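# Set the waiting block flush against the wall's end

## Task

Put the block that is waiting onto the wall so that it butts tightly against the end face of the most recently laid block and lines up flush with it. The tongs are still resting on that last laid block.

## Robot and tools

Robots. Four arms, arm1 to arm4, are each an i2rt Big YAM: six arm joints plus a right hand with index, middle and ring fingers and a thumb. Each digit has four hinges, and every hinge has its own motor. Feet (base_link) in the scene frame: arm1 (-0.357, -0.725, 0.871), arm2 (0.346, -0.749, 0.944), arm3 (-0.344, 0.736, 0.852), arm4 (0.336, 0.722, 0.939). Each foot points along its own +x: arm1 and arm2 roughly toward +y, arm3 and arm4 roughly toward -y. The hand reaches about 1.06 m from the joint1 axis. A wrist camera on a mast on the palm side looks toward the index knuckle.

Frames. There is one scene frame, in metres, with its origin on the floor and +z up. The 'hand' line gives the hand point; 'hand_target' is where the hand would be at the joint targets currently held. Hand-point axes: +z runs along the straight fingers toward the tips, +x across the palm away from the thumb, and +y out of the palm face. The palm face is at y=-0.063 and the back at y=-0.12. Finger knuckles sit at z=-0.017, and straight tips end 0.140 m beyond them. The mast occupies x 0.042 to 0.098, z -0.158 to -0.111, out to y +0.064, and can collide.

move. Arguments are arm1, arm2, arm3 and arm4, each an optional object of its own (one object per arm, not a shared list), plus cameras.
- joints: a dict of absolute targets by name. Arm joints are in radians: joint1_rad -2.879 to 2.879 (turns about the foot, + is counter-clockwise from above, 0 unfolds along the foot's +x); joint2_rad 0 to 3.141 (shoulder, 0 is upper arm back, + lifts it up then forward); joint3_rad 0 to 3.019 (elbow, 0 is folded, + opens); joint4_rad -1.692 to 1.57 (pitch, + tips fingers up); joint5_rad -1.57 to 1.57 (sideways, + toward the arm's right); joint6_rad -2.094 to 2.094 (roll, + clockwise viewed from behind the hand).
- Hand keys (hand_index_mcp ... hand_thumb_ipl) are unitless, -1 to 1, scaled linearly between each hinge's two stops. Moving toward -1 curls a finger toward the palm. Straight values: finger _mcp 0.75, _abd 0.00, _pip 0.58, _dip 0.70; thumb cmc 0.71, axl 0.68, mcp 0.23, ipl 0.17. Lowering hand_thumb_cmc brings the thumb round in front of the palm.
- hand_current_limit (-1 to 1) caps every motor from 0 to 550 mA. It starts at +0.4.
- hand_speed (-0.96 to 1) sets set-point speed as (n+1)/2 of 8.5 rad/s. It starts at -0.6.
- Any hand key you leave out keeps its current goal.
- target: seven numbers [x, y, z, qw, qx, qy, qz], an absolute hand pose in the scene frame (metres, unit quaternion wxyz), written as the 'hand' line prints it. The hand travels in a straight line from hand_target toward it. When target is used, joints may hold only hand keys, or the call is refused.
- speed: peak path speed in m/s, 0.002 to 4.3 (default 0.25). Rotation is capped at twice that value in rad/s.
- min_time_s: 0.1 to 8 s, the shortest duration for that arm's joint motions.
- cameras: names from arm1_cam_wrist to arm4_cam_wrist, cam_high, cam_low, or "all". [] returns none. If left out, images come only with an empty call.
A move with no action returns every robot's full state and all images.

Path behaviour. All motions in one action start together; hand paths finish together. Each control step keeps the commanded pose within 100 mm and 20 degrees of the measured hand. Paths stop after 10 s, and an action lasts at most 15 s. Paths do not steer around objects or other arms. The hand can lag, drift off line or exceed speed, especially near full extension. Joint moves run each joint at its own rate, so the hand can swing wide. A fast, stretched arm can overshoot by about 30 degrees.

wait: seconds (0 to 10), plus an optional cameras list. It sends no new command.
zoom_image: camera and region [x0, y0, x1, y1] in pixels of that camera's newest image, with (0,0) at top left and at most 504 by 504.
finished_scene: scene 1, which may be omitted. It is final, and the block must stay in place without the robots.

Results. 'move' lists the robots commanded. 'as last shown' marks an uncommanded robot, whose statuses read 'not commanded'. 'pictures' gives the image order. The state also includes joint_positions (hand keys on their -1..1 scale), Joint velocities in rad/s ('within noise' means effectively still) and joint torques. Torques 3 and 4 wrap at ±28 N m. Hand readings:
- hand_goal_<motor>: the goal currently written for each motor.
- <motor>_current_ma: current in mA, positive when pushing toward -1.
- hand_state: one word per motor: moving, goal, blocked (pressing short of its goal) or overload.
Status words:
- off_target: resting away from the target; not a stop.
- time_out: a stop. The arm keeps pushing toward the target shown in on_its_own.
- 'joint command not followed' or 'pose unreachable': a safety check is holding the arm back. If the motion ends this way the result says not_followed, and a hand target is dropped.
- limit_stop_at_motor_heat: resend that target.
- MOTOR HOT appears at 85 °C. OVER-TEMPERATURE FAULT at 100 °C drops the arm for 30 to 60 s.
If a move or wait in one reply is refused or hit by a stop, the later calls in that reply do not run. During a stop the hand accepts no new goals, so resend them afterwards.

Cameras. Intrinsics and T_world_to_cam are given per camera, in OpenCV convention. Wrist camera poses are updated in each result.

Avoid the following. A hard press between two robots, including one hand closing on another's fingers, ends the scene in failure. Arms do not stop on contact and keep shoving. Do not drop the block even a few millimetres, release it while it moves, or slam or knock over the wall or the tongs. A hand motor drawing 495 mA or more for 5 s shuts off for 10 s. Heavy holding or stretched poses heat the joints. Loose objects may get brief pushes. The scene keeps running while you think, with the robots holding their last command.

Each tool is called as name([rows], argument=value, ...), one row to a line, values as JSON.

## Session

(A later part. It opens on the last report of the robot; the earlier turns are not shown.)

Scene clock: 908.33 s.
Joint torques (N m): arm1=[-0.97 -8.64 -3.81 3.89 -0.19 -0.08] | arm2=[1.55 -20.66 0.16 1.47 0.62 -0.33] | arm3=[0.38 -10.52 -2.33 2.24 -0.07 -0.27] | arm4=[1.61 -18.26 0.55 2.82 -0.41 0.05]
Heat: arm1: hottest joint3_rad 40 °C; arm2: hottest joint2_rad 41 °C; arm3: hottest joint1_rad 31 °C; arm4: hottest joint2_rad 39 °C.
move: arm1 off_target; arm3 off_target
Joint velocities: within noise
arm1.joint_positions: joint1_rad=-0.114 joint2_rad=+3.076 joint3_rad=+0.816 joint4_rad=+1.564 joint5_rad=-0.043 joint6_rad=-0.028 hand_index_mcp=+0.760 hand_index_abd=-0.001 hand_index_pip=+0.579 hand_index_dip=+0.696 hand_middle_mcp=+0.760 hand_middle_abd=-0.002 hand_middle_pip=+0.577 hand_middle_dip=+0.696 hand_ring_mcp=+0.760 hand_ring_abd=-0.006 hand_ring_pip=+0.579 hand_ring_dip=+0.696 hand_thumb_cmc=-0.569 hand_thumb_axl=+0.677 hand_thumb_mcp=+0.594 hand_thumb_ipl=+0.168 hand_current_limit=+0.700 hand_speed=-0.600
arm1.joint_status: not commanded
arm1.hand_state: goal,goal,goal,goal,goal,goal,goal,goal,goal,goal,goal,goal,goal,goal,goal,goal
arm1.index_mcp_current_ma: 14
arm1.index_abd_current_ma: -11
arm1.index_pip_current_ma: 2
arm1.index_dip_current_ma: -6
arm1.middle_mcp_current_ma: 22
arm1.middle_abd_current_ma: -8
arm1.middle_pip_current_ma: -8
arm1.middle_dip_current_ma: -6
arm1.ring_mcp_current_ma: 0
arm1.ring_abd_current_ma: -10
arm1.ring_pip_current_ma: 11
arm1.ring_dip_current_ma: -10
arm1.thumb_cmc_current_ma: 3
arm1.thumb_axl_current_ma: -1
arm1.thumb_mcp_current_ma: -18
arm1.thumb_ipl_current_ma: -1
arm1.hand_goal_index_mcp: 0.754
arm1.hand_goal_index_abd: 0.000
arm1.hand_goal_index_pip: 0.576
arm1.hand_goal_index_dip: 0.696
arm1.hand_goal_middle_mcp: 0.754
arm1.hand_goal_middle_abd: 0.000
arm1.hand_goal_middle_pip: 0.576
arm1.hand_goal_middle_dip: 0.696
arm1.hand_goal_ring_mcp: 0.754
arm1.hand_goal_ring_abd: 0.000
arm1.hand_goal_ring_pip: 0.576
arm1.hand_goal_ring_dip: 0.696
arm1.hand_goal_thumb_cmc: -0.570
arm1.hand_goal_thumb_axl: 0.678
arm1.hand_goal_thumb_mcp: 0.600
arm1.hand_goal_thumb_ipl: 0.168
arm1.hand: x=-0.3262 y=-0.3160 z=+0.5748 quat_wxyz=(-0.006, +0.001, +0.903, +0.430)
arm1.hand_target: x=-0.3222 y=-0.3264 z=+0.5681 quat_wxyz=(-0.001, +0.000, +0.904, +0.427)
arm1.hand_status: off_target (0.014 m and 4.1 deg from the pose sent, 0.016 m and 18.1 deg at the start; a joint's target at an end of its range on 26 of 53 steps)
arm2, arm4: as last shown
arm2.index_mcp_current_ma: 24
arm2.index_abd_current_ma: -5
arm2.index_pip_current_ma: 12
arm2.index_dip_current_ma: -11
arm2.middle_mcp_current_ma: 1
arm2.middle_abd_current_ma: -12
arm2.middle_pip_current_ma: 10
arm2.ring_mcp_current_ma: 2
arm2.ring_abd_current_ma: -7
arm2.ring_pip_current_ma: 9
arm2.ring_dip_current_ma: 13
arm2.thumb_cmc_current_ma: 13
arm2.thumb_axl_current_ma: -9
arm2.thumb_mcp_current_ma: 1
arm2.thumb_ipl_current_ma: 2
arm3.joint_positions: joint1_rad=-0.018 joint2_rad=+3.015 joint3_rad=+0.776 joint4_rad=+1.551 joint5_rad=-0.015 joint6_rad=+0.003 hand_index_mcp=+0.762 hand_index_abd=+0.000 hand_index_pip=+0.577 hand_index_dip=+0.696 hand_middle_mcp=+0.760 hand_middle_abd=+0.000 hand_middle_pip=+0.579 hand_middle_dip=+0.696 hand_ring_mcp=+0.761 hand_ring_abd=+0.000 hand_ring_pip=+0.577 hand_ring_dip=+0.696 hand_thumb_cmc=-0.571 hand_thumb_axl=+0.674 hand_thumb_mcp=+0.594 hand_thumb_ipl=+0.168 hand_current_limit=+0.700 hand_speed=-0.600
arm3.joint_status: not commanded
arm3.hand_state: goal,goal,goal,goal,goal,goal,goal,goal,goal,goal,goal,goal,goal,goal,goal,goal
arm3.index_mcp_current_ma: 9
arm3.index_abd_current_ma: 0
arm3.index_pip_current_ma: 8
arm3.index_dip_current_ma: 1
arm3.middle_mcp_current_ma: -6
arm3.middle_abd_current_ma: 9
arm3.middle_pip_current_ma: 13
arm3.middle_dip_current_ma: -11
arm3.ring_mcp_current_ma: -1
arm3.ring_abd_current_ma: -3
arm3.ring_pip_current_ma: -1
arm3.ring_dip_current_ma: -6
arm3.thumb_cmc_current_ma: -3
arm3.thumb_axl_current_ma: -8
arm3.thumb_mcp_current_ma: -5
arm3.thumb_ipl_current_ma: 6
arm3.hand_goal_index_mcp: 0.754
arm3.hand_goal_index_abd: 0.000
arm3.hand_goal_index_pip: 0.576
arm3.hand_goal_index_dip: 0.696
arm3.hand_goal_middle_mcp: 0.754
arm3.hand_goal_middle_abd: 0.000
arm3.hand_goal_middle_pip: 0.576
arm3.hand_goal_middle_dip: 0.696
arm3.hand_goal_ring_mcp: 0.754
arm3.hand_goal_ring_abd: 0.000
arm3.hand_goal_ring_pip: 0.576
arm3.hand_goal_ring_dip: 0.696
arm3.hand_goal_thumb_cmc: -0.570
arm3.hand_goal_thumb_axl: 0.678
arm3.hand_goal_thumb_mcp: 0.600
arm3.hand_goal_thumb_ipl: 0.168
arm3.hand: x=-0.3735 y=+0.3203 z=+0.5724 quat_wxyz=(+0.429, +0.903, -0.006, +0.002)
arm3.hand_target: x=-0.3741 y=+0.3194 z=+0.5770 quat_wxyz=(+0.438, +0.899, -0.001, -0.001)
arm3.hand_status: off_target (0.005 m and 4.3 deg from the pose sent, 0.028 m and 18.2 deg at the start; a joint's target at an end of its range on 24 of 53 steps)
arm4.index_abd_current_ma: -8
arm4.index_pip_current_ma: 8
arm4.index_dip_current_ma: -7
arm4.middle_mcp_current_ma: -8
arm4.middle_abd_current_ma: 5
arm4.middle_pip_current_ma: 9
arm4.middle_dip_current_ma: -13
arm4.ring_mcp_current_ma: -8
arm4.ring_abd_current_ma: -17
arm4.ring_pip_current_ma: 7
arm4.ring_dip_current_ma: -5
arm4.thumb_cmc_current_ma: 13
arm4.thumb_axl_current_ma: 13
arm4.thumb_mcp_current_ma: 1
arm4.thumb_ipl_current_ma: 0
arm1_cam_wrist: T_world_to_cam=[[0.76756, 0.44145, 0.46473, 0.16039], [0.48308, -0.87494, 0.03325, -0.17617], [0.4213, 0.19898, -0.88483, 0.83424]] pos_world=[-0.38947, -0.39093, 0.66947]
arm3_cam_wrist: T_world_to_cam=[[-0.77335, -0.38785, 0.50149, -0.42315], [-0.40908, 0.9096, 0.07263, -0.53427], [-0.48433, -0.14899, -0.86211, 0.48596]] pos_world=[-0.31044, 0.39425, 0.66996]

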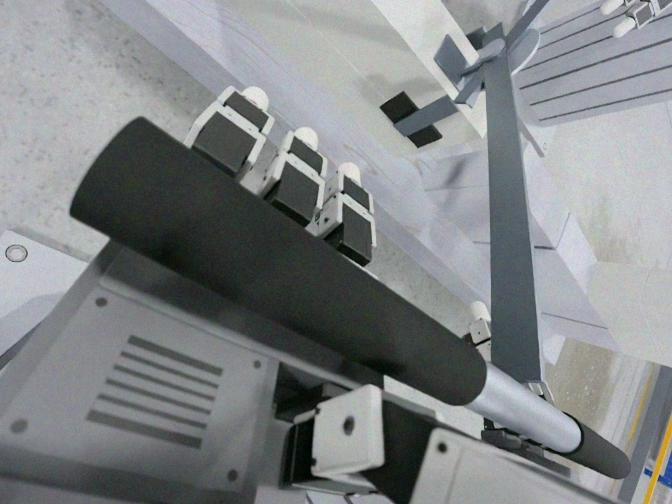

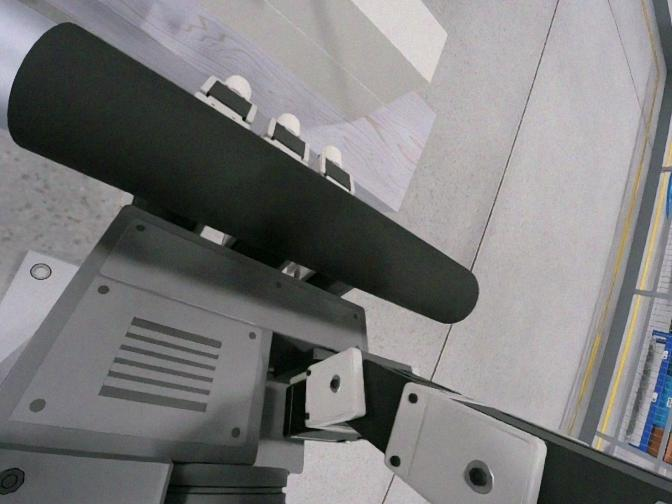

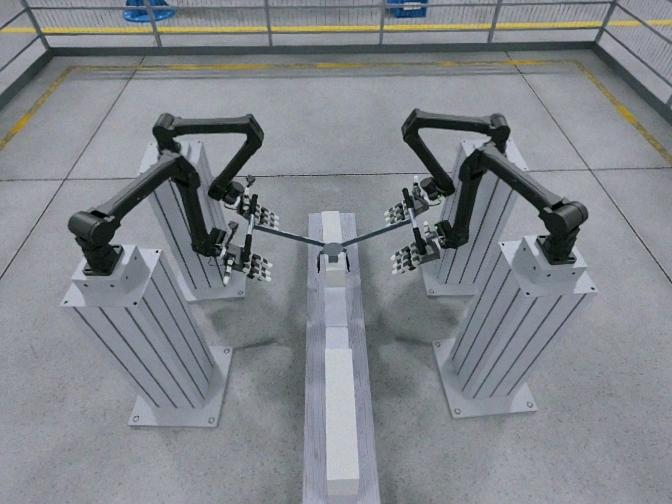

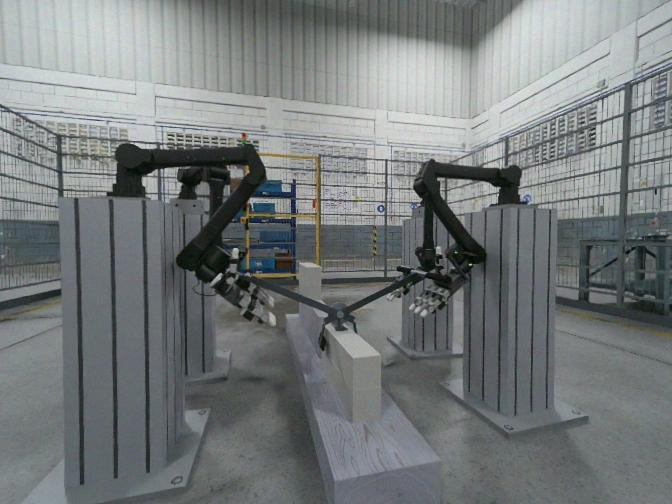

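move(arm1={"target": [-0.322, -0.322, 0.576, 0, 0, 0.9026, 0.4305], "speed": 0.1}, arm3={"target": [-0.374, 0.307, 0.594, 0.4305, 0.9026, 0, 0], "speed": 0.1}, arm2={"target": [-0.015, -0.321, 0.606, 0, 0, 0.8572, 0.5151], "speed": 0.1}, cameras=["arm1_cam_wrist","arm2_cam_wrist","arm3_cam_wrist","arm4_cam_wrist"])

Scene clock: 927.07 s.
Joint torques (N m): arm1=[-0.85 -10.52 -4.88 3.79 -0.1 -0.07] | arm2=[2.02 -21.54 0.47 1.65 0.61 -0.33] | arm3=[0.44 -12.57 -3.44 1.06 -0.07 -0.24] | arm4=[1.44 -18.02 0.59 2.73 -0.39 0.03]
Heat: arm1: hottest joint3_rad 40 °C; arm2: hottest joint2_rad 41 °C; arm3: hottest joint4_rad 32 °C; arm4: hottest joint2_rad 38 °C.
move: arm1 done; arm2 off_target; arm3 done
Joint velocities: within noise
arm1.joint_positions: joint1_rad=-0.114 joint2_rad=+3.076 joint3_rad=+0.816 joint4_rad=+1.564 joint5_rad=-0.043 joint6_rad=-0.028 hand_index_mcp=+0.760 hand_index_abd=-0.001 hand_index_pip=+0.579 hand_index_dip=+0.696 hand_middle_mcp=+0.760 hand_middle_abd=-0.002 hand_middle_pip=+0.577 hand_middle_dip=+0.696 hand_ring_mcp=+0.760 hand_ring_abd=-0.006 hand_ring_pip=+0.579 hand_ring_dip=+0.696 hand_thumb_cmc=-0.569 hand_thumb_axl=+0.677 hand_thumb_mcp=+0.594 hand_thumb_ipl=+0.168 hand_current_limit=+0.700 hand_speed=-0.600
arm1.joint_status: not commanded
arm1.hand_state: goal,goal,goal,goal,goal,goal,goal,goal,goal,goal,goal,goal,goal,goal,goal,goal
arm1.index_mcp_current_ma: 15
arm1.index_abd_current_ma: -18
arm1.index_pip_current_ma: -2
arm1.index_dip_current_ma: -3
arm1.middle_mcp_current_ma: 22
arm1.middle_abd_current_ma: -14
arm1.middle_pip_current_ma: -5
arm1.middle_dip_current_ma: -3
arm1.ring_mcp_current_ma: 4
arm1.ring_abd_current_ma: -11
arm1.ring_pip_current_ma: 13
arm1.ring_dip_current_ma: -8
arm1.thumb_cmc_current_ma: 7
arm1.thumb_axl_current_ma: 3
arm1.thumb_mcp_current_ma: -23
arm1.thumb_ipl_current_ma: 10
arm1.hand_goal_index_mcp: 0.754
arm1.hand_goal_index_abd: 0.000
arm1.hand_goal_index_pip: 0.576
arm1.hand_goal_index_dip: 0.696
arm1.hand_goal_middle_mcp: 0.754
arm1.hand_goal_middle_abd: 0.000
arm1.hand_goal_middle_pip: 0.576
arm1.hand_goal_middle_dip: 0.696
arm1.hand_goal_ring_mcp: 0.754
arm1.hand_goal_ring_abd: 0.000
arm1.hand_goal_ring_pip: 0.576
arm1.hand_goal_ring_dip: 0.696
arm1.hand_goal_thumb_cmc: -0.570
arm1.hand_goal_thumb_axl: 0.678
arm1.hand_goal_thumb_mcp: 0.600
arm1.hand_goal_thumb_ipl: 0.168
arm1.hand: x=-0.3262 y=-0.3160 z=+0.5748 quat_wxyz=(-0.006, +0.001, +0.903, +0.430)
arm1.hand_target: x=-0.3222 y=-0.3219 z=+0.5760 quat_wxyz=(+0.000, +0.000, +0.903, +0.430)
arm1.hand_status: done (0.007 m and 0.7 deg from the pose sent, 0.007 m and 0.7 deg at the start)
arm2.joint_positions: joint1_rad=+1.084 joint2_rad=+3.057 joint3_rad=+1.449 joint4_rad=+0.774 joint5_rad=+0.857 joint6_rad=+0.670 hand_index_mcp=+0.935 hand_index_abd=-0.011 hand_index_pip=+0.582 hand_index_dip=+0.692 hand_middle_mcp=+1.000 hand_middle_abd=-0.004 hand_middle_pip=+0.578 hand_middle_dip=+0.696 hand_ring_mcp=+0.931 hand_ring_abd=-0.017 hand_ring_pip=+0.581 hand_ring_dip=+0.694 hand_thumb_cmc=+0.742 hand_thumb_axl=+0.677 hand_thumb_mcp=+0.225 hand_thumb_ipl=+0.168 hand_current_limit=+0.700 hand_speed=-0.600
arm2.joint_status: not commanded
arm2.hand_state: blocked,goal,goal,goal,goal,goal,goal,goal,blocked,goal,goal,goal,blocked,goal,goal,goal
arm2.index_mcp_current_ma: 24
arm2.index_abd_current_ma: -4
arm2.index_pip_current_ma: -10
arm2.index_dip_current_ma: 3
arm2.middle_mcp_current_ma: 13
arm2.middle_abd_current_ma: 8
arm2.middle_pip_current_ma: -1
arm2.middle_dip_current_ma: 6
arm2.ring_mcp_current_ma: 19
arm2.ring_abd_current_ma: -14
arm2.ring_pip_current_ma: 14
arm2.ring_dip_current_ma: 11
arm2.thumb_cmc_current_ma: 6
arm2.thumb_axl_current_ma: -2
arm2.thumb_mcp_current_ma: -3
arm2.thumb_ipl_current_ma: 5
arm2.hand_goal_index_mcp: 0.900
arm2.hand_goal_index_abd: 0.000
arm2.hand_goal_index_pip: 0.576
arm2.hand_goal_index_dip: 0.696
arm2.hand_goal_middle_mcp: 1.000
arm2.hand_goal_middle_abd: 0.000
arm2.hand_goal_middle_pip: 0.576
arm2.hand_goal_middle_dip: 0.696
arm2.hand_goal_ring_mcp: 0.900
arm2.hand_goal_ring_abd: 0.000
arm2.hand_goal_ring_pip: 0.576
arm2.hand_goal_ring_dip: 0.696
arm2.hand_goal_thumb_cmc: 0.714
arm2.hand_goal_thumb_axl: 0.678
arm2.hand_goal_thumb_mcp: 0.226
arm2.hand_goal_thumb_ipl: 0.168
arm2.hand: x=-0.0084 y=-0.3292 z=+0.5932 quat_wxyz=(+0.010, -0.005, +0.861, +0.508)
arm2.hand_target: x=-0.0149 y=-0.3210 z=+0.6059 quat_wxyz=(+0.000, +0.000, +0.857, +0.515)
arm2.hand_status: off_target (0.017 m and 1.6 deg from the pose sent, 0.032 m and 1.3 deg at the start)
arm3.joint_positions: joint1_rad=-0.018 joint2_rad=+2.953 joint3_rad=+0.758 joint4_rad=+1.520 joint5_rad=-0.018 joint6_rad=-0.002 hand_index_mcp=+0.763 hand_index_abd=-0.002 hand_index_pip=+0.577 hand_index_dip=+0.696 hand_middle_mcp=+0.762 hand_middle_abd=-0.002 hand_middle_pip=+0.579 hand_middle_dip=+0.696 hand_ring_mcp=+0.763 hand_ring_abd=-0.001 hand_ring_pip=+0.577 hand_ring_dip=+0.696 hand_thumb_cmc=-0.570 hand_thumb_axl=+0.681 hand_thumb_mcp=+0.594 hand_thumb_ipl=+0.168 hand_current_limit=+0.700 hand_speed=-0.600
arm3.joint_status: not commanded
arm3.hand_state: goal,goal,goal,goal,goal,goal,goal,goal,goal,goal,goal,goal,goal,goal,goal,goal
arm3.index_mcp_current_ma: 12
arm3.index_abd_current_ma: -4
arm3.index_pip_current_ma: 8
arm3.index_dip_current_ma: 0
arm3.middle_mcp_current_ma: -7
arm3.middle_abd_current_ma: 1
arm3.middle_pip_current_ma: 11
arm3.middle_dip_current_ma: -8
arm3.ring_mcp_current_ma: 3
arm3.ring_abd_current_ma: -9
arm3.ring_pip_current_ma: -4
arm3.ring_dip_current_ma: -10
arm3.thumb_cmc_current_ma: 2
arm3.thumb_axl_current_ma: 0
arm3.thumb_mcp_current_ma: -4
arm3.thumb_ipl_current_ma: 6
arm3.hand_goal_index_mcp: 0.754
arm3.hand_goal_index_abd: 0.000
arm3.hand_goal_index_pip: 0.576
arm3.hand_goal_index_dip: 0.696
arm3.hand_goal_middle_mcp: 0.754
arm3.hand_goal_middle_abd: 0.000
arm3.hand_goal_middle_pip: 0.576
arm3.hand_goal_middle_dip: 0.696
arm3.hand_goal_ring_mcp: 0.754
arm3.hand_goal_ring_abd: 0.000
arm3.hand_goal_ring_pip: 0.576
arm3.hand_goal_ring_dip: 0.696
arm3.hand_goal_thumb_cmc: -0.570
arm3.hand_goal_thumb_axl: 0.678
arm3.hand_goal_thumb_mcp: 0.600
arm3.hand_goal_thumb_ipl: 0.168
arm3.hand: x=-0.3729 y=+0.3049 z=+0.5898 quat_wxyz=(+0.435, +0.900, -0.003, +0.003)
arm3.hand_target: x=-0.3740 y=+0.3070 z=+0.5939 quat_wxyz=(+0.431, +0.903, +0.000, +0.000)
arm3.hand_status: done (0.005 m and 0.8 deg from the pose sent, 0.025 m and 0.8 deg at the start)
arm4: as last shown
arm4.index_mcp_current_ma: -4
arm4.index_abd_current_ma: -6
arm4.index_pip_current_ma: 12
arm4.index_dip_current_ma: -8
arm4.middle_mcp_current_ma: -10
arm4.middle_abd_current_ma: -4
arm4.middle_pip_current_ma: 10
arm4.middle_dip_current_ma: -8
arm4.ring_mcp_current_ma: -6
arm4.ring_abd_current_ma: -9
arm4.ring_pip_current_ma: 1
arm4.ring_dip_current_ma: 3
arm4.thumb_cmc_current_ma: 18
arm4.thumb_axl_current_ma: 9
arm4.thumb_mcp_current_ma: 4
arm4.thumb_ipl_current_ma: 8
arm1_cam_wrist: T_world_to_cam=[[0.76756, 0.44145, 0.46473, 0.16039], [0.48308, -0.87494, 0.03325, -0.17617], [0.4213, 0.19898, -0.88483, 0.83424]] pos_world=[-0.38947, -0.39093, 0.66947]
arm2_cam_wrist: T_world_to_cam=[[0.74748, 0.29367, 0.59584, -0.22164], [0.42724, -0.89937, -0.0927, -0.2825], [0.50866, 0.32386, -0.79773, 0.71256]] pos_world=[-0.07609, -0.41975, 0.6743]
arm3_cam_wrist: T_world_to_cam=[[-0.77013, -0.38477, 0.50878, -0.44137], [-0.41368, 0.90839, 0.06078, -0.51563], [-0.48556, -0.16366, -0.85875, 0.50103]] pos_world=[-0.30994, 0.38057, 0.68616]
arm4_cam_wrist: T_world_to_cam=[[-0.80355, -0.29461, 0.51722, -0.22901], [-0.43889, 0.88023, -0.18047, -0.24823], [-0.4021, -0.37202, -0.83661, 0.72564]] pos_world=[-0.00118, 0.42098, 0.68073]

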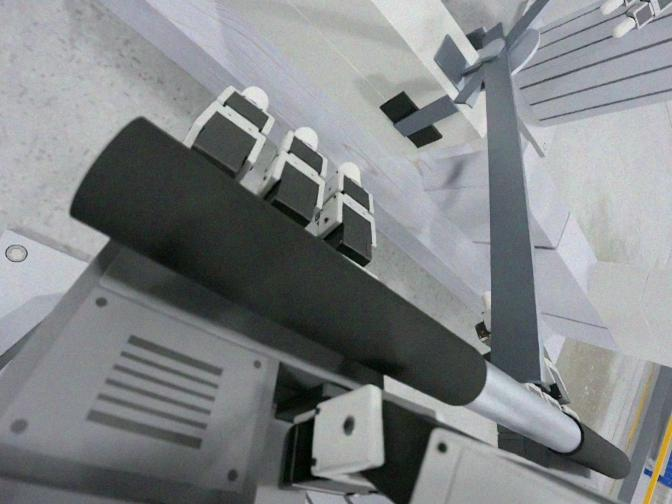

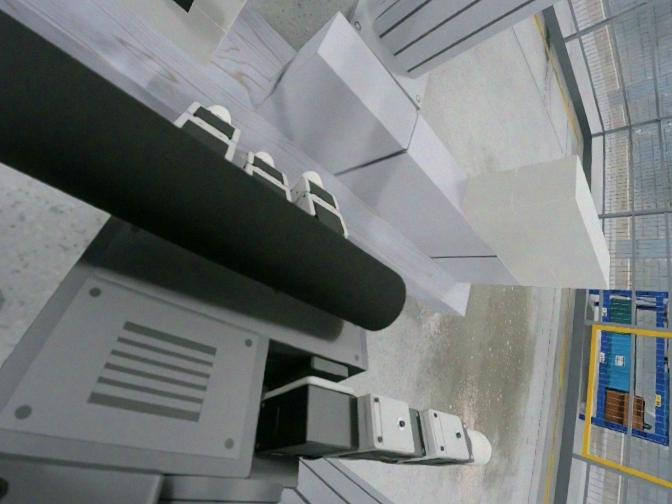

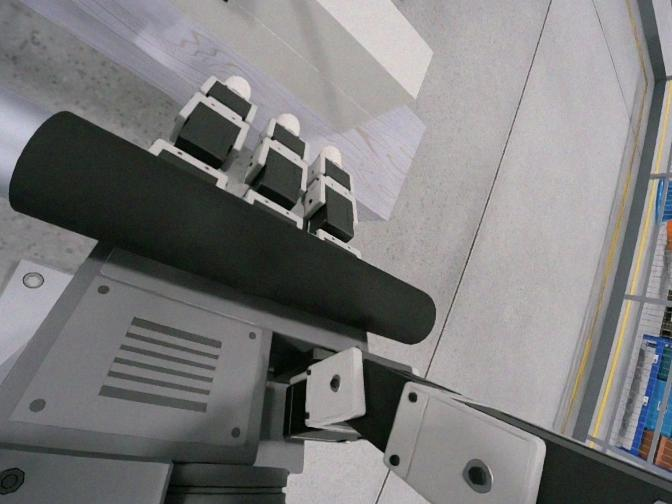

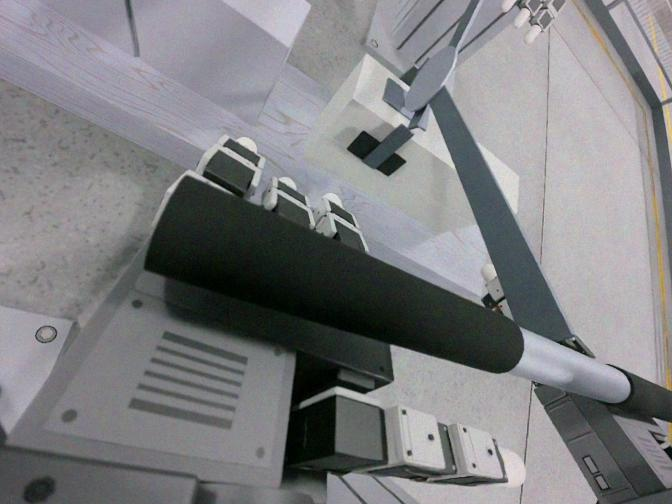

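move(arm1={"joints": {"hand_index_mcp": -0.45, "hand_middle_mcp": -0.45, "hand_ring_mcp": -0.45}}, arm2={"joints": {"hand_index_mcp": -0.45, "hand_middle_mcp": -0.45, "hand_ring_mcp": -0.45}}, arm3={"joints": {"hand_index_mcp": -0.45, "hand_middle_mcp": -0.45, "hand_ring_mcp": -0.45}}, arm4={"joints": {"hand_index_mcp": -0.45, "hand_middle_mcp": -0.45, "hand_ring_mcp": -0.45}}, cameras=["arm1_cam_wrist","arm2_cam_wrist","arm3_cam_wrist","arm4_cam_wrist"])

Scene clock: 933.97 s.
Joint torques (N m): arm1=[-0.91 -10.7 -4.89 3.85 -0.1 -0.06] | arm2=[1.73 -21.42 0.46 1.77 0.6 -0.3] | arm3=[0.21 -12.57 -3.41 1.1 -0.07 -0.24] | arm4=[1.14 -17.85 0.72 2.86 -0.45 0.03]
Heat: arm1: hottest joint3_rad 39 °C; arm2: hottest joint2_rad 41 °C; arm3: hottest joint1_rad 31 °C; arm4: hottest joint2_rad 38 °C.
move: arm1 off_target; arm2 off_target; arm3 off_target; arm4 off_target
Joint velocities: within noise
arm1.joint_positions: joint1_rad=-0.114 joint2_rad=+3.076 joint3_rad=+0.816 joint4_rad=+1.564 joint5_rad=-0.043 joint6_rad=-0.028 hand_index_mcp=-0.426 hand_index_abd=-0.001 hand_index_pip=+0.579 hand_index_dip=+0.696 hand_middle_mcp=-0.428 hand_middle_abd=-0.002 hand_middle_pip=+0.577 hand_middle_dip=+0.696 hand_ring_mcp=-0.427 hand_ring_abd=-0.006 hand_ring_pip=+0.579 hand_ring_dip=+0.696 hand_thumb_cmc=-0.569 hand_thumb_axl=+0.677 hand_thumb_mcp=+0.594 hand_thumb_ipl=+0.168 hand_current_limit=+0.700 hand_speed=-0.600
arm1.joint_status: hand_index_mcp off_target (ended at -0.426, target -0.450); hand_middle_mcp off_target (ended at -0.428, target -0.450); hand_ring_mcp off_target (ended at -0.427, target -0.450)
arm1.hand_state: blocked,goal,goal,goal,blocked,goal,goal,goal,blocked,goal,goal,goal,goal,goal,goal,goal
arm1.index_mcp_current_ma: 73
arm1.index_abd_current_ma: -12
arm1.index_pip_current_ma: 6
arm1.index_dip_current_ma: -12
arm1.middle_mcp_current_ma: 64
arm1.middle_abd_current_ma: -12
arm1.middle_pip_current_ma: 0
arm1.middle_dip_current_ma: -2
arm1.ring_mcp_current_ma: 53
arm1.ring_abd_current_ma: -12
arm1.ring_pip_current_ma: 10
arm1.ring_dip_current_ma: -8
arm1.thumb_cmc_current_ma: 3
arm1.thumb_axl_current_ma: -1
arm1.thumb_mcp_current_ma: -12
arm1.thumb_ipl_current_ma: 4
arm1.hand_goal_index_mcp: -0.450
arm1.hand_goal_index_abd: 0.000
arm1.hand_goal_index_pip: 0.576
arm1.hand_goal_index_dip: 0.696
arm1.hand_goal_middle_mcp: -0.450
arm1.hand_goal_middle_abd: 0.000
arm1.hand_goal_middle_pip: 0.576
arm1.hand_goal_middle_dip: 0.696
arm1.hand_goal_ring_mcp: -0.450
arm1.hand_goal_ring_abd: 0.000
arm1.hand_goal_ring_pip: 0.576
arm1.hand_goal_ring_dip: 0.696
arm1.hand_goal_thumb_cmc: -0.570
arm1.hand_goal_thumb_axl: 0.678
arm1.hand_goal_thumb_mcp: 0.600
arm1.hand_goal_thumb_ipl: 0.168
arm1.hand: x=-0.3262 y=-0.3160 z=+0.5748 quat_wxyz=(-0.006, +0.001, +0.903, +0.430)
arm1.hand_target: x=-0.3222 y=-0.3219 z=+0.5759 quat_wxyz=(+0.000, +0.000, +0.903, +0.430)
arm1.hand_status: not commanded
arm2.joint_positions: joint1_rad=+1.084 joint2_rad=+3.057 joint3_rad=+1.449 joint4_rad=+0.774 joint5_rad=+0.857 joint6_rad=+0.669 hand_index_mcp=-0.391 hand_index_abd=-0.011 hand_index_pip=+0.582 hand_index_dip=+0.692 hand_middle_mcp=-0.398 hand_middle_abd=-0.004 hand_middle_pip=+0.578 hand_middle_dip=+0.696 hand_ring_mcp=-0.403 hand_ring_abd=-0.017 hand_ring_pip=+0.581 hand_ring_dip=+0.694 hand_thumb_cmc=+0.742 hand_thumb_axl=+0.677 hand_thumb_mcp=+0.225 hand_thumb_ipl=+0.168 hand_current_limit=+0.700 hand_speed=-0.600
arm2.joint_status: hand_index_mcp off_target (ended at -0.391, target -0.450); hand_middle_mcp off_target (ended at -0.398, target -0.450); hand_ring_mcp off_target (ended at -0.403, target -0.450)
arm2.hand_state: blocked,goal,goal,goal,blocked,goal,goal,goal,blocked,goal,goal,goal,blocked,goal,goal,goal
arm2.index_mcp_current_ma: 40
arm2.index_abd_current_ma: -5
arm2.index_pip_current_ma: -1
arm2.index_dip_current_ma: 7
arm2.middle_mcp_current_ma: 40
arm2.middle_abd_current_ma: -11
arm2.middle_pip_current_ma: 1
arm2.middle_dip_current_ma: 8
arm2.ring_mcp_current_ma: 21
arm2.ring_abd_current_ma: 3
arm2.ring_pip_current_ma: 18
arm2.ring_dip_current_ma: 12
arm2.thumb_cmc_current_ma: 28
arm2.thumb_axl_current_ma: 12
arm2.thumb_mcp_current_ma: 12
arm2.thumb_ipl_current_ma: -14
arm2.hand_goal_index_mcp: -0.450
arm2.hand_goal_index_abd: 0.000
arm2.hand_goal_index_pip: 0.576
arm2.hand_goal_index_dip: 0.696
arm2.hand_goal_middle_mcp: -0.450
arm2.hand_goal_middle_abd: 0.000
arm2.hand_goal_middle_pip: 0.576
arm2.hand_goal_middle_dip: 0.696
arm2.hand_goal_ring_mcp: -0.450
arm2.hand_goal_ring_abd: 0.000
arm2.hand_goal_ring_pip: 0.576
arm2.hand_goal_ring_dip: 0.696
arm2.hand_goal_thumb_cmc: 0.714
arm2.hand_goal_thumb_axl: 0.678
arm2.hand_goal_thumb_mcp: 0.226
arm2.hand_goal_thumb_ipl: 0.168
arm2.hand: x=-0.0085 y=-0.3292 z=+0.5932 quat_wxyz=(+0.010, -0.005, +0.861, +0.508)
arm2.hand_target: x=-0.0148 y=-0.3210 z=+0.6059 quat_wxyz=(+0.000, +0.000, +0.857, +0.515)
arm2.hand_status: not commanded
arm3.joint_positions: joint1_rad=-0.018 joint2_rad=+2.953 joint3_rad=+0.757 joint4_rad=+1.519 joint5_rad=-0.018 joint6_rad=-0.002 hand_index_mcp=-0.423 hand_index_abd=-0.002 hand_index_pip=+0.577 hand_index_dip=+0.696 hand_middle_mcp=-0.426 hand_middle_abd=-0.002 hand_middle_pip=+0.579 hand_middle_dip=+0.696 hand_ring_mcp=-0.424 hand_ring_abd=-0.001 hand_ring_pip=+0.577 hand_ring_dip=+0.696 hand_thumb_cmc=-0.570 hand_thumb_axl=+0.681 hand_thumb_mcp=+0.594 hand_thumb_ipl=+0.168 hand_current_limit=+0.700 hand_speed=-0.600
arm3.joint_status: hand_index_mcp off_target (ended at -0.423, target -0.450); hand_middle_mcp off_target (ended at -0.426, target -0.450); hand_ring_mcp off_target (ended at -0.424, target -0.450)
arm3.hand_state: blocked,goal,goal,goal,blocked,goal,goal,goal,blocked,goal,goal,goal,goal,goal,goal,goal
arm3.index_mcp_current_ma: 28
arm3.index_abd_current_ma: -1
arm3.index_pip_current_ma: 10
arm3.index_dip_current_ma: 5
arm3.middle_mcp_current_ma: 11
arm3.middle_abd_current_ma: 5
arm3.middle_pip_current_ma: 14
arm3.middle_dip_current_ma: -13
arm3.ring_mcp_current_ma: 12
arm3.ring_abd_current_ma: -6
arm3.ring_pip_current_ma: -3
arm3.ring_dip_current_ma: -8
arm3.thumb_cmc_current_ma: -3
arm3.thumb_axl_current_ma: -5
arm3.thumb_mcp_current_ma: -3
arm3.thumb_ipl_current_ma: 8
arm3.hand_goal_index_mcp: -0.450
arm3.hand_goal_index_abd: 0.000
arm3.hand_goal_index_pip: 0.576
arm3.hand_goal_index_dip: 0.696
arm3.hand_goal_middle_mcp: -0.450
arm3.hand_goal_middle_abd: 0.000
arm3.hand_goal_middle_pip: 0.576
arm3.hand_goal_middle_dip: 0.696
arm3.hand_goal_ring_mcp: -0.450
arm3.hand_goal_ring_abd: 0.000
arm3.hand_goal_ring_pip: 0.576
arm3.hand_goal_ring_dip: 0.696
arm3.hand_goal_thumb_cmc: -0.570
arm3.hand_goal_thumb_axl: 0.678
arm3.hand_goal_thumb_mcp: 0.600
arm3.hand_goal_thumb_ipl: 0.168
arm3.hand: x=-0.3729 y=+0.3052 z=+0.5896 quat_wxyz=(+0.435, +0.901, -0.003, +0.003)
arm3.hand_target: x=-0.3740 y=+0.3071 z=+0.5938 quat_wxyz=(+0.430, +0.903, +0.000, +0.000)
arm3.hand_status: not commanded
arm4.joint_positions: joint1_rad=-1.127 joint2_rad=+3.053 joint3_rad=+1.415 joint4_rad=+0.812 joint5_rad=-0.887 joint6_rad=-0.683 hand_index_mcp=-0.395 hand_index_abd=-0.008 hand_index_pip=+0.583 hand_index_dip=+0.696 hand_middle_mcp=-0.393 hand_middle_abd=+0.002 hand_middle_pip=+0.578 hand_middle_dip=+0.696 hand_ring_mcp=-0.390 hand_ring_abd=-0.006 hand_ring_pip=+0.582 hand_ring_dip=+0.694 hand_thumb_cmc=+0.746 hand_thumb_axl=+0.677 hand_thumb_mcp=+0.223 hand_thumb_ipl=+0.168 hand_current_limit=+0.700 hand_speed=-0.600
arm4.joint_status: hand_index_mcp off_target (ended at -0.395, target -0.450); hand_middle_mcp off_target (ended at -0.393, target -0.450); hand_ring_mcp off_target (ended at -0.390, target -0.450)
arm4.hand_state: blocked,goal,goal,goal,blocked,goal,goal,goal,blocked,goal,goal,goal,blocked,goal,goal,goal
arm4.index_mcp_current_ma: 10
arm4.index_abd_current_ma: -3
arm4.index_pip_current_ma: 0
arm4.index_dip_current_ma: 7
arm4.middle_mcp_current_ma: 9
arm4.middle_abd_current_ma: -4
arm4.middle_pip_current_ma: 6
arm4.middle_dip_current_ma: 1
arm4.ring_mcp_current_ma: 9
arm4.ring_abd_current_ma: -5
arm4.ring_pip_current_ma: 12
arm4.ring_dip_current_ma: -8
arm4.thumb_cmc_current_ma: 9
arm4.thumb_axl_current_ma: 21
arm4.thumb_mcp_current_ma: 4
arm4.thumb_ipl_current_ma: -5
arm4.hand_goal_index_mcp: -0.450
arm4.hand_goal_index_abd: 0.000
arm4.hand_goal_index_pip: 0.576
arm4.hand_goal_index_dip: 0.696
arm4.hand_goal_middle_mcp: -0.450
arm4.hand_goal_middle_abd: 0.000
arm4.hand_goal_middle_pip: 0.576
arm4.hand_goal_middle_dip: 0.696
arm4.hand_goal_ring_mcp: -0.450
arm4.hand_goal_ring_abd: 0.000
arm4.hand_goal_ring_pip: 0.576
arm4.hand_goal_ring_dip: 0.696
arm4.hand_goal_thumb_cmc: 0.714
arm4.hand_goal_thumb_axl: 0.678
arm4.hand_goal_thumb_mcp: 0.226
arm4.hand_goal_thumb_ipl: 0.168
arm4.hand: x=-0.0676 y=+0.3231 z=+0.5967 quat_wxyz=(+0.514, +0.858, -0.001, -0.001)
arm4.hand_target: x=-0.0620 y=+0.3182 z=+0.5979 quat_wxyz=(+0.515, +0.857, +0.000, +0.000)
arm4.hand_status: not commanded
arm1_cam_wrist: T_world_to_cam=[[0.76756, 0.44145, 0.46473, 0.16039], [0.48308, -0.87494, 0.03325, -0.17617], [0.4213, 0.19898, -0.88483, 0.83424]] pos_world=[-0.38947, -0.39093, 0.66947]
arm2_cam_wrist: T_world_to_cam=[[0.74698, 0.29433, 0.59615, -0.22147], [0.42788, -0.89912, -0.09223, -0.28263], [0.50887, 0.32397, -0.79756, 0.71247]] pos_world=[-0.07619, -0.41975, 0.6742]
arm3_cam_wrist: T_world_to_cam=[[-0.77014, -0.38549, 0.50821, -0.44058], [-0.41365, 0.90831, 0.06214, -0.51669], [-0.48557, -0.16237, -0.85899, 0.50064]] pos_world=[-0.30994, 0.38077, 0.68606]
arm4_cam_wrist: T_world_to_cam=[[-0.80354, -0.29441, 0.51734, -0.22915], [-0.43846, 0.88056, -0.17991, -0.24867], [-0.40258, -0.3714, -0.83666, 0.72529]] pos_world=[-0.00118, 0.42088, 0.68063]

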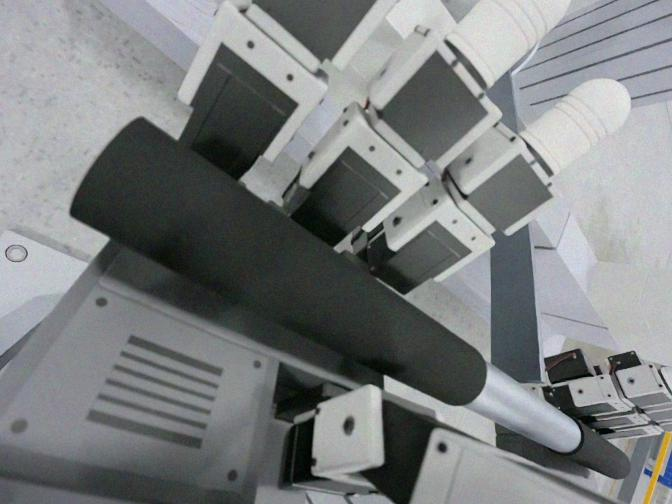

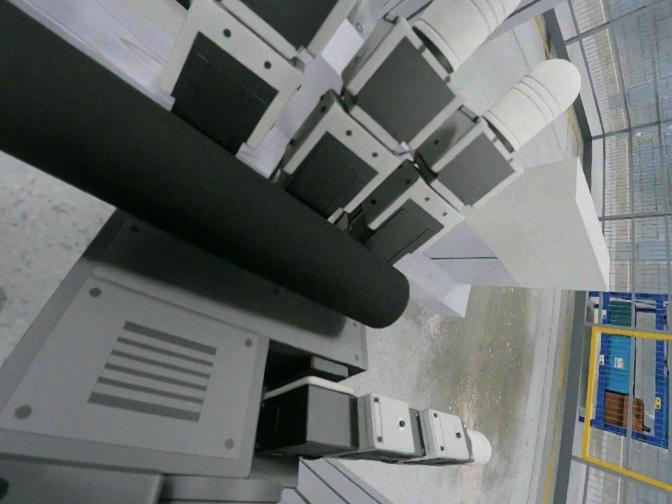

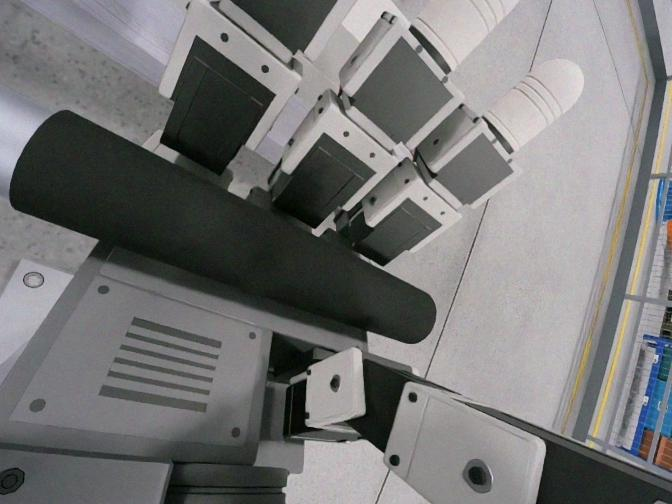

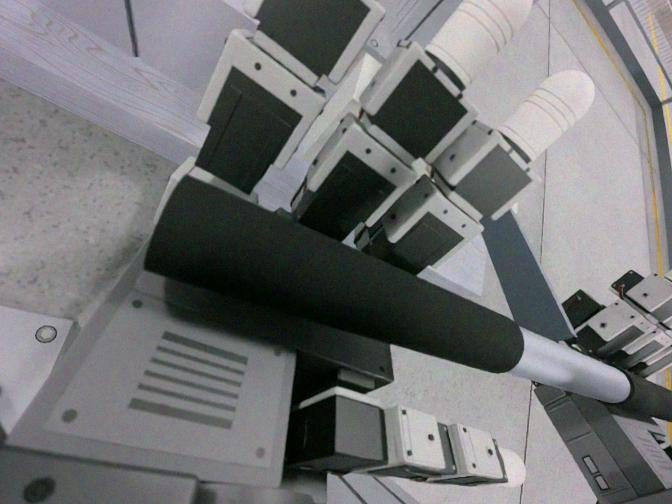

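move(arm1={"joints": {"hand_index_pip": -0.5, "hand_middle_pip": -0.5, "hand_ring_pip": -0.5, "hand_index_dip": 0.1, "hand_middle_dip": 0.1, "hand_ring_dip": 0.1, "hand_index_mcp": -0.6, "hand_middle_mcp": -0.6, "hand_ring_mcp": -0.6}}, arm2={"joints": {"hand_index_pip": -0.5, "hand_middle_pip": -0.5, "hand_ring_pip": -0.5, "hand_index_dip": 0.1, "hand_middle_dip": 0.1, "hand_ring_dip": 0.1, "hand_index_mcp": -0.6, "hand_middle_mcp": -0.6, "hand_ring_mcp": -0.6}}, arm3={"joints": {"hand_index_pip": -0.5, "hand_middle_pip": -0.5, "hand_ring_pip": -0.5, "hand_index_dip": 0.1, "hand_middle_dip": 0.1, "hand_ring_dip": 0.1, "hand_index_mcp": -0.6, "hand_middle_mcp": -0.6, "hand_ring_mcp": -0.6}}, arm4={"joints": {"hand_index_pip": -0.5, "hand_middle_pip": -0.5, "hand_ring_pip": -0.5, "hand_index_dip": 0.1, "hand_middle_dip": 0.1, "hand_ring_dip": 0.1, "hand_index_mcp": -0.6, "hand_middle_mcp": -0.6, "hand_ring_mcp": -0.6}}, cameras=["arm1_cam_wrist","arm2_cam_wrist","arm3_cam_wrist","arm4_cam_wrist","cam_high","cam_low"])

Scene clock: 940.77 s.
Joint torques (N m): arm1=[-0.85 -10.34 -4.96 3.26 -0.09 -0.05] | arm2=[1.61 -20.01 0.61 1.4 0.55 -0.3] | arm3=[0.26 -12.45 -3.47 1.05 -0.07 -0.23] | arm4=[0.97 -17.08 0.83 2.45 -0.35 0.06]
Heat: arm1: hottest joint3_rad 39 °C; arm2: hottest joint2_rad 41 °C; arm3: hottest joint1_rad 31 °C; arm4: hottest joint2_rad 38 °C.
move: arm1 off_target; arm2 off_target; arm3 off_target; arm4 off_target
Joint velocities: within noise
arm1.joint_positions: joint1_rad=-0.114 joint2_rad=+3.076 joint3_rad=+0.816 joint4_rad=+1.574 joint5_rad=-0.043 joint6_rad=-0.029 hand_index_mcp=-0.498 hand_index_abd=+0.000 hand_index_pip=-0.268 hand_index_dip=+0.147 hand_middle_mcp=-0.583 hand_middle_abd=+0.000 hand_middle_pip=-0.496 hand_middle_dip=+0.100 hand_ring_mcp=-0.574 hand_ring_abd=+0.004 hand_ring_pip=-0.467 hand_ring_dip=+0.100 hand_thumb_cmc=-0.565 hand_thumb_axl=+0.681 hand_thumb_mcp=+0.606 hand_thumb_ipl=+0.171 hand_current_limit=+0.700 hand_speed=-0.600
arm1.joint_status: hand_index_mcp off_target (ended at -0.498, target -0.600); hand_index_pip off_target (ended at -0.268, target -0.500); hand_index_dip off_target (ended at +0.147, target +0.100); hand_ring_mcp off_target (ended at -0.574, target -0.600); hand_ring_pip off_target (ended at -0.467, target -0.500); the others done
arm1.hand_state: blocked,goal,blocked,blocked,goal,goal,goal,goal,blocked,goal,blocked,goal,goal,goal,goal,goal
arm1.index_mcp_current_ma: 306
arm1.index_abd_current_ma: -10
arm1.index_pip_current_ma: 462
arm1.index_dip_current_ma: 116
arm1.middle_mcp_current_ma: 55
arm1.middle_abd_current_ma: -9
arm1.middle_pip_current_ma: 2
arm1.middle_dip_current_ma: -4
arm1.ring_mcp_current_ma: 59
arm1.ring_abd_current_ma: 2
arm1.ring_pip_current_ma: 83
arm1.ring_dip_current_ma: 0
arm1.thumb_cmc_current_ma: 15
arm1.thumb_axl_current_ma: 10
arm1.thumb_mcp_current_ma: 5
arm1.thumb_ipl_current_ma: 10
arm1.hand_goal_index_mcp: -0.600
arm1.hand_goal_index_abd: 0.000
arm1.hand_goal_index_pip: -0.500
arm1.hand_goal_index_dip: 0.100
arm1.hand_goal_middle_mcp: -0.600
arm1.hand_goal_middle_abd: 0.000
arm1.hand_goal_middle_pip: -0.500
arm1.hand_goal_middle_dip: 0.100
arm1.hand_goal_ring_mcp: -0.600
arm1.hand_goal_ring_abd: 0.000
arm1.hand_goal_ring_pip: -0.500
arm1.hand_goal_ring_dip: 0.100
arm1.hand_goal_thumb_cmc: -0.570
arm1.hand_goal_thumb_axl: 0.678
arm1.hand_goal_thumb_mcp: 0.600
arm1.hand_goal_thumb_ipl: 0.168
arm1.hand: x=-0.3261 y=-0.3151 z=+0.5771 quat_wxyz=(-0.006, +0.001, +0.901, +0.434)
arm1.hand_target: x=-0.3222 y=-0.3219 z=+0.5759 quat_wxyz=(+0.000, +0.000, +0.903, +0.430)
arm1.hand_status: not commanded
arm2.joint_positions: joint1_rad=+1.081 joint2_rad=+3.048 joint3_rad=+1.449 joint4_rad=+0.782 joint5_rad=+0.857 joint6_rad=+0.668 hand_index_mcp=-0.568 hand_index_abd=-0.011 hand_index_pip=-0.504 hand_index_dip=+0.101 hand_middle_mcp=-0.570 hand_middle_abd=-0.002 hand_middle_pip=-0.504 hand_middle_dip=+0.105 hand_ring_mcp=-0.565 hand_ring_abd=+0.017 hand_ring_pip=-0.475 hand_ring_dip=+0.098 hand_thumb_cmc=+0.742 hand_thumb_axl=+0.677 hand_thumb_mcp=+0.225 hand_thumb_ipl=+0.168 hand_current_limit=+0.700 hand_speed=-0.600
arm2.joint_status: hand_index_mcp off_target (ended at -0.568, target -0.600); hand_middle_mcp off_target (ended at -0.570, target -0.600); hand_ring_mcp off_target (ended at -0.565, target -0.600); hand_ring_pip off_target (ended at -0.475, target -0.500); the others done
arm2.hand_state: blocked,goal,goal,goal,blocked,goal,goal,goal,blocked,goal,blocked,goal,blocked,goal,goal,goal
arm2.index_mcp_current_ma: 26
arm2.index_abd_current_ma: -9
arm2.index_pip_current_ma: -16
arm2.index_dip_current_ma: 0
arm2.middle_mcp_current_ma: 11
arm2.middle_abd_current_ma: -9
arm2.middle_pip_current_ma: 0
arm2.middle_dip_current_ma: 6
arm2.ring_mcp_current_ma: 6
arm2.ring_abd_current_ma: 7
arm2.ring_pip_current_ma: 34
arm2.ring_dip_current_ma: 7
arm2.thumb_cmc_current_ma: 15
arm2.thumb_axl_current_ma: 9
arm2.thumb_mcp_current_ma: 11
arm2.thumb_ipl_current_ma: 3
arm2.hand_goal_index_mcp: -0.600
arm2.hand_goal_index_abd: 0.000
arm2.hand_goal_index_pip: -0.500
arm2.hand_goal_index_dip: 0.100
arm2.hand_goal_middle_mcp: -0.600
arm2.hand_goal_middle_abd: 0.000
arm2.hand_goal_middle_pip: -0.500
arm2.hand_goal_middle_dip: 0.100
arm2.hand_goal_ring_mcp: -0.600
arm2.hand_goal_ring_abd: 0.000
arm2.hand_goal_ring_pip: -0.500
arm2.hand_goal_ring_dip: 0.100
arm2.hand_goal_thumb_cmc: 0.714
arm2.hand_goal_thumb_axl: 0.678
arm2.hand_goal_thumb_mcp: 0.226
arm2.hand_goal_thumb_ipl: 0.168
arm2.hand: x=-0.0117 y=-0.3258 z=+0.5987 quat_wxyz=(+0.004, -0.001, +0.859, +0.511)
arm2.hand_target: x=-0.0149 y=-0.3210 z=+0.6059 quat_wxyz=(+0.000, +0.000, +0.857, +0.515)
arm2.hand_status: not commanded
arm3.joint_positions: joint1_rad=-0.018 joint2_rad=+2.953 joint3_rad=+0.757 joint4_rad=+1.519 joint5_rad=-0.018 joint6_rad=-0.002 hand_index_mcp=-0.482 hand_index_abd=+0.000 hand_index_pip=-0.304 hand_index_dip=+0.156 hand_middle_mcp=-0.583 hand_middle_abd=-0.002 hand_middle_pip=-0.503 hand_middle_dip=+0.093 hand_ring_mcp=-0.581 hand_ring_abd=-0.001 hand_ring_pip=-0.503 hand_ring_dip=+0.100 hand_thumb_cmc=-0.565 hand_thumb_axl=+0.681 hand_thumb_mcp=+0.606 hand_thumb_ipl=+0.171 hand_current_limit=+0.700 hand_speed=-0.600
arm3.joint_status: hand_index_mcp off_target (ended at -0.482, target -0.600); hand_index_pip off_target (ended at -0.304, target -0.500); hand_index_dip off_target (ended at +0.156, target +0.100); the others done
arm3.hand_state: blocked,goal,blocked,blocked,goal,goal,goal,goal,goal,goal,goal,goal,goal,goal,goal,goal
arm3.index_mcp_current_ma: 174
arm3.index_abd_current_ma: 2
arm3.index_pip_current_ma: 322
arm3.index_dip_current_ma: 49
arm3.middle_mcp_current_ma: 1
arm3.middle_abd_current_ma: 5
arm3.middle_pip_current_ma: 4
arm3.middle_dip_current_ma: -13
arm3.ring_mcp_current_ma: 5
arm3.ring_abd_current_ma: -4
arm3.ring_pip_current_ma: -4
arm3.ring_dip_current_ma: -6
arm3.thumb_cmc_current_ma: 5
arm3.thumb_axl_current_ma: -6
arm3.thumb_mcp_current_ma: 5
arm3.thumb_ipl_current_ma: 10
arm3.hand_goal_index_mcp: -0.600
arm3.hand_goal_index_abd: 0.000
arm3.hand_goal_index_pip: -0.500
arm3.hand_goal_index_dip: 0.100
arm3.hand_goal_middle_mcp: -0.600
arm3.hand_goal_middle_abd: 0.000
arm3.hand_goal_middle_pip: -0.500
arm3.hand_goal_middle_dip: 0.100
arm3.hand_goal_ring_mcp: -0.600
arm3.hand_goal_ring_abd: 0.000
arm3.hand_goal_ring_pip: -0.500
arm3.hand_goal_ring_dip: 0.100
arm3.hand_goal_thumb_cmc: -0.570
arm3.hand_goal_thumb_axl: 0.678
arm3.hand_goal_thumb_mcp: 0.600
arm3.hand_goal_thumb_ipl: 0.168
arm3.hand: x=-0.3729 y=+0.3052 z=+0.5896 quat_wxyz=(+0.435, +0.901, -0.003, +0.003)
arm3.hand_target: x=-0.3740 y=+0.3071 z=+0.5938 quat_wxyz=(+0.430, +0.903, +0.000, +0.000)
arm3.hand_status: not commanded
arm4.joint_positions: joint1_rad=-1.124 joint2_rad=+3.043 joint3_rad=+1.414 joint4_rad=+0.820 joint5_rad=-0.887 joint6_rad=-0.683 hand_index_mcp=-0.558 hand_index_abd=-0.014 hand_index_pip=-0.467 hand_index_dip=+0.103 hand_middle_mcp=-0.565 hand_middle_abd=-0.004 hand_middle_pip=-0.474 hand_middle_dip=+0.102 hand_ring_mcp=-0.563 hand_ring_abd=-0.012 hand_ring_pip=-0.488 hand_ring_dip=+0.105 hand_thumb_cmc=+0.746 hand_thumb_axl=+0.677 hand_thumb_mcp=+0.223 hand_thumb_ipl=+0.168 hand_current_limit=+0.700 hand_speed=-0.600
arm4.joint_status: hand_index_mcp off_target (ended at -0.558, target -0.600); hand_index_pip off_target (ended at -0.467, target -0.500); hand_middle_mcp off_target (ended at -0.565, target -0.600); hand_middle_pip off_target (ended at -0.474, target -0.500); hand_ring_mcp off_target (ended at -0.563, target -0.600); the others done
arm4.hand_state: blocked,goal,blocked,goal,blocked,goal,blocked,goal,blocked,goal,goal,goal,blocked,goal,goal,goal
arm4.index_mcp_current_ma: -2
arm4.index_abd_current_ma: -3
arm4.index_pip_current_ma: 12
arm4.index_dip_current_ma: 4
arm4.middle_mcp_current_ma: -9
arm4.middle_abd_current_ma: 6
arm4.middle_pip_current_ma: 24
arm4.middle_dip_current_ma: -5
arm4.ring_mcp_current_ma: -1
arm4.ring_abd_current_ma: -11
arm4.ring_pip_current_ma: 19
arm4.ring_dip_current_ma: -6
arm4.thumb_cmc_current_ma: 10
arm4.thumb_axl_current_ma: 22
arm4.thumb_mcp_current_ma: 13
arm4.thumb_ipl_current_ma: 4
arm4.hand_goal_index_mcp: -0.600
arm4.hand_goal_index_abd: 0.000
arm4.hand_goal_index_pip: -0.500
arm4.hand_goal_index_dip: 0.100
arm4.hand_goal_middle_mcp: -0.600
arm4.hand_goal_middle_abd: 0.000
arm4.hand_goal_middle_pip: -0.500
arm4.hand_goal_middle_dip: 0.100
arm4.hand_goal_ring_mcp: -0.600
arm4.hand_goal_ring_abd: 0.000
arm4.hand_goal_ring_pip: -0.500
arm4.hand_goal_ring_dip: 0.100
arm4.hand_goal_thumb_cmc: 0.714
arm4.hand_goal_thumb_axl: 0.678
arm4.hand_goal_thumb_mcp: 0.226
arm4.hand_goal_thumb_ipl: 0.168
arm4.hand: x=-0.0703 y=+0.3196 z=+0.6029 quat_wxyz=(+0.518, +0.856, +0.004, -0.006)
arm4.hand_target: x=-0.0621 y=+0.3181 z=+0.5981 quat_wxyz=(+0.515, +0.857, +0.000, +0.000)
arm4.hand_status: not commanded
arm1_cam_wrist: T_world_to_cam=[[0.76733, 0.43683, 0.46946, 0.15462], [0.48285, -0.87534, 0.02529, -0.17122], [0.42198, 0.20727, -0.88259, 0.8377]] pos_world=[-0.38947, -0.39104, 0.67109]
arm2_cam_wrist: T_world_to_cam=[[0.75586, 0.28772, 0.58813, -0.22071], [0.42446, -0.89927, -0.10558, -0.26982], [0.49851, 0.32944, -0.80185, 0.72159]] pos_world=[-0.07837, -0.41686, 0.67992]
arm3_cam_wrist: T_world_to_cam=[[-0.77014, -0.38549, 0.50821, -0.44058], [-0.41365, 0.90831, 0.06214, -0.51669], [-0.48557, -0.16237, -0.85899, 0.50064]] pos_world=[-0.30994, 0.38077, 0.68606]
arm4_cam_wrist: T_world_to_cam=[[-0.79494, -0.29274, 0.53139, -0.24402], [-0.44395, 0.87765, -0.18064, -0.24464], [-0.4135, -0.37951, -0.82764, 0.72448]] pos_world=[-0.00302, 0.41822, 0.68509]

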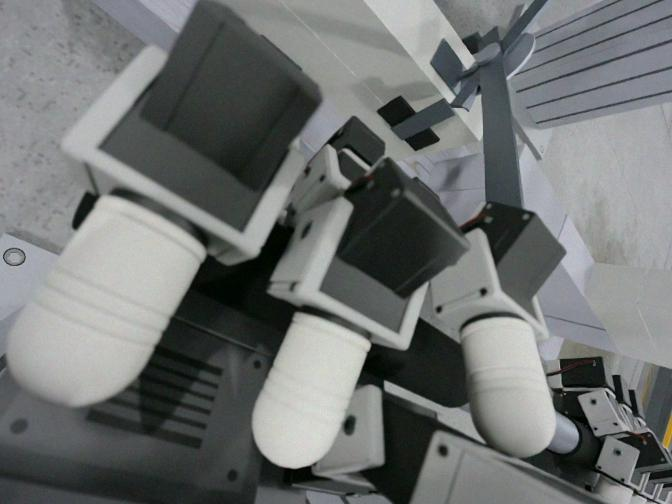

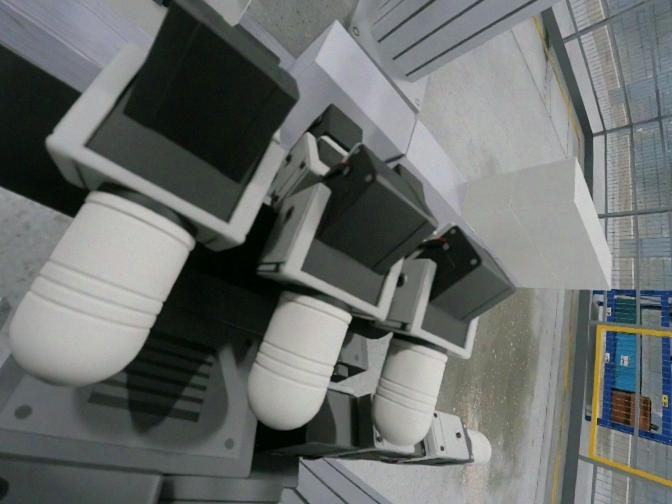

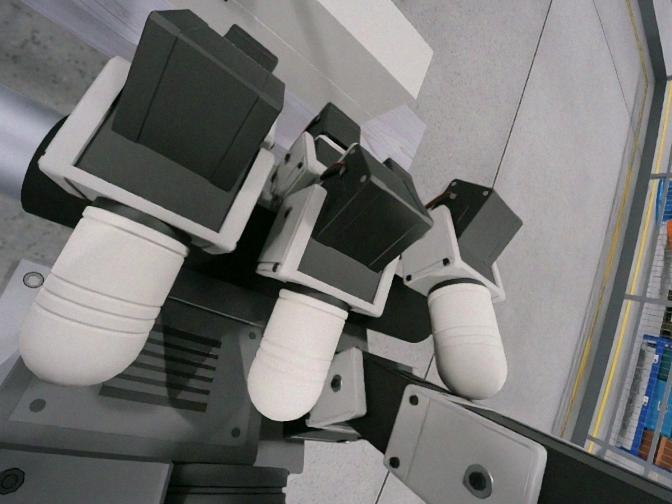

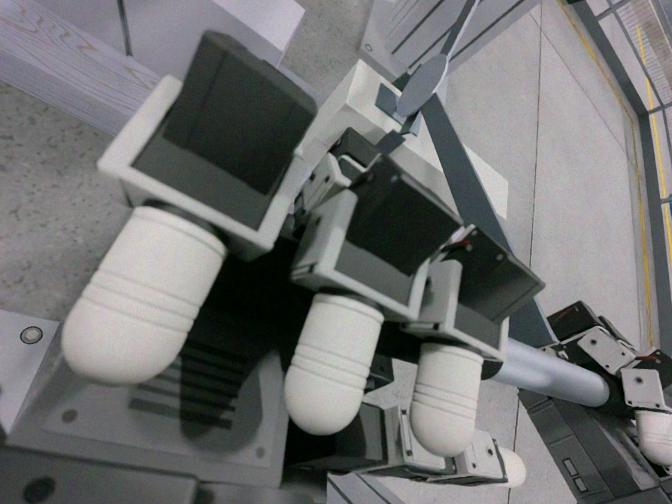

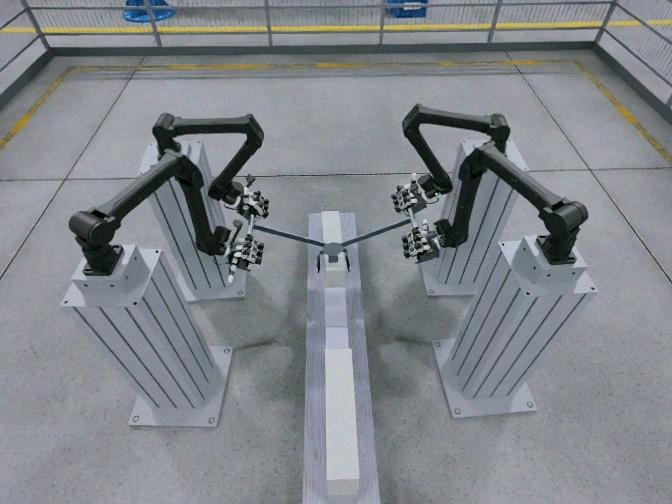

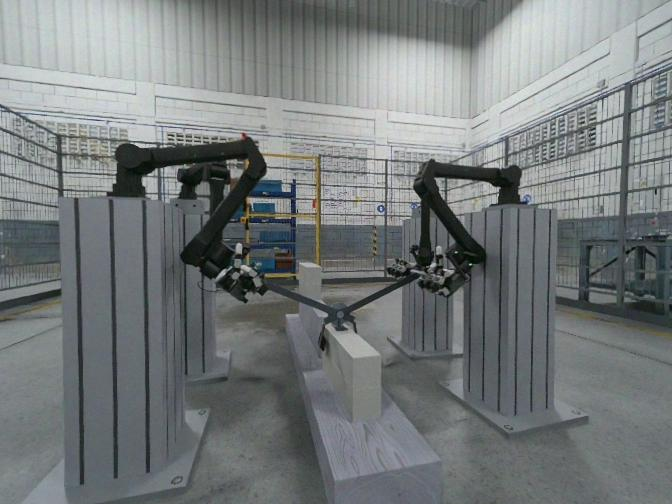

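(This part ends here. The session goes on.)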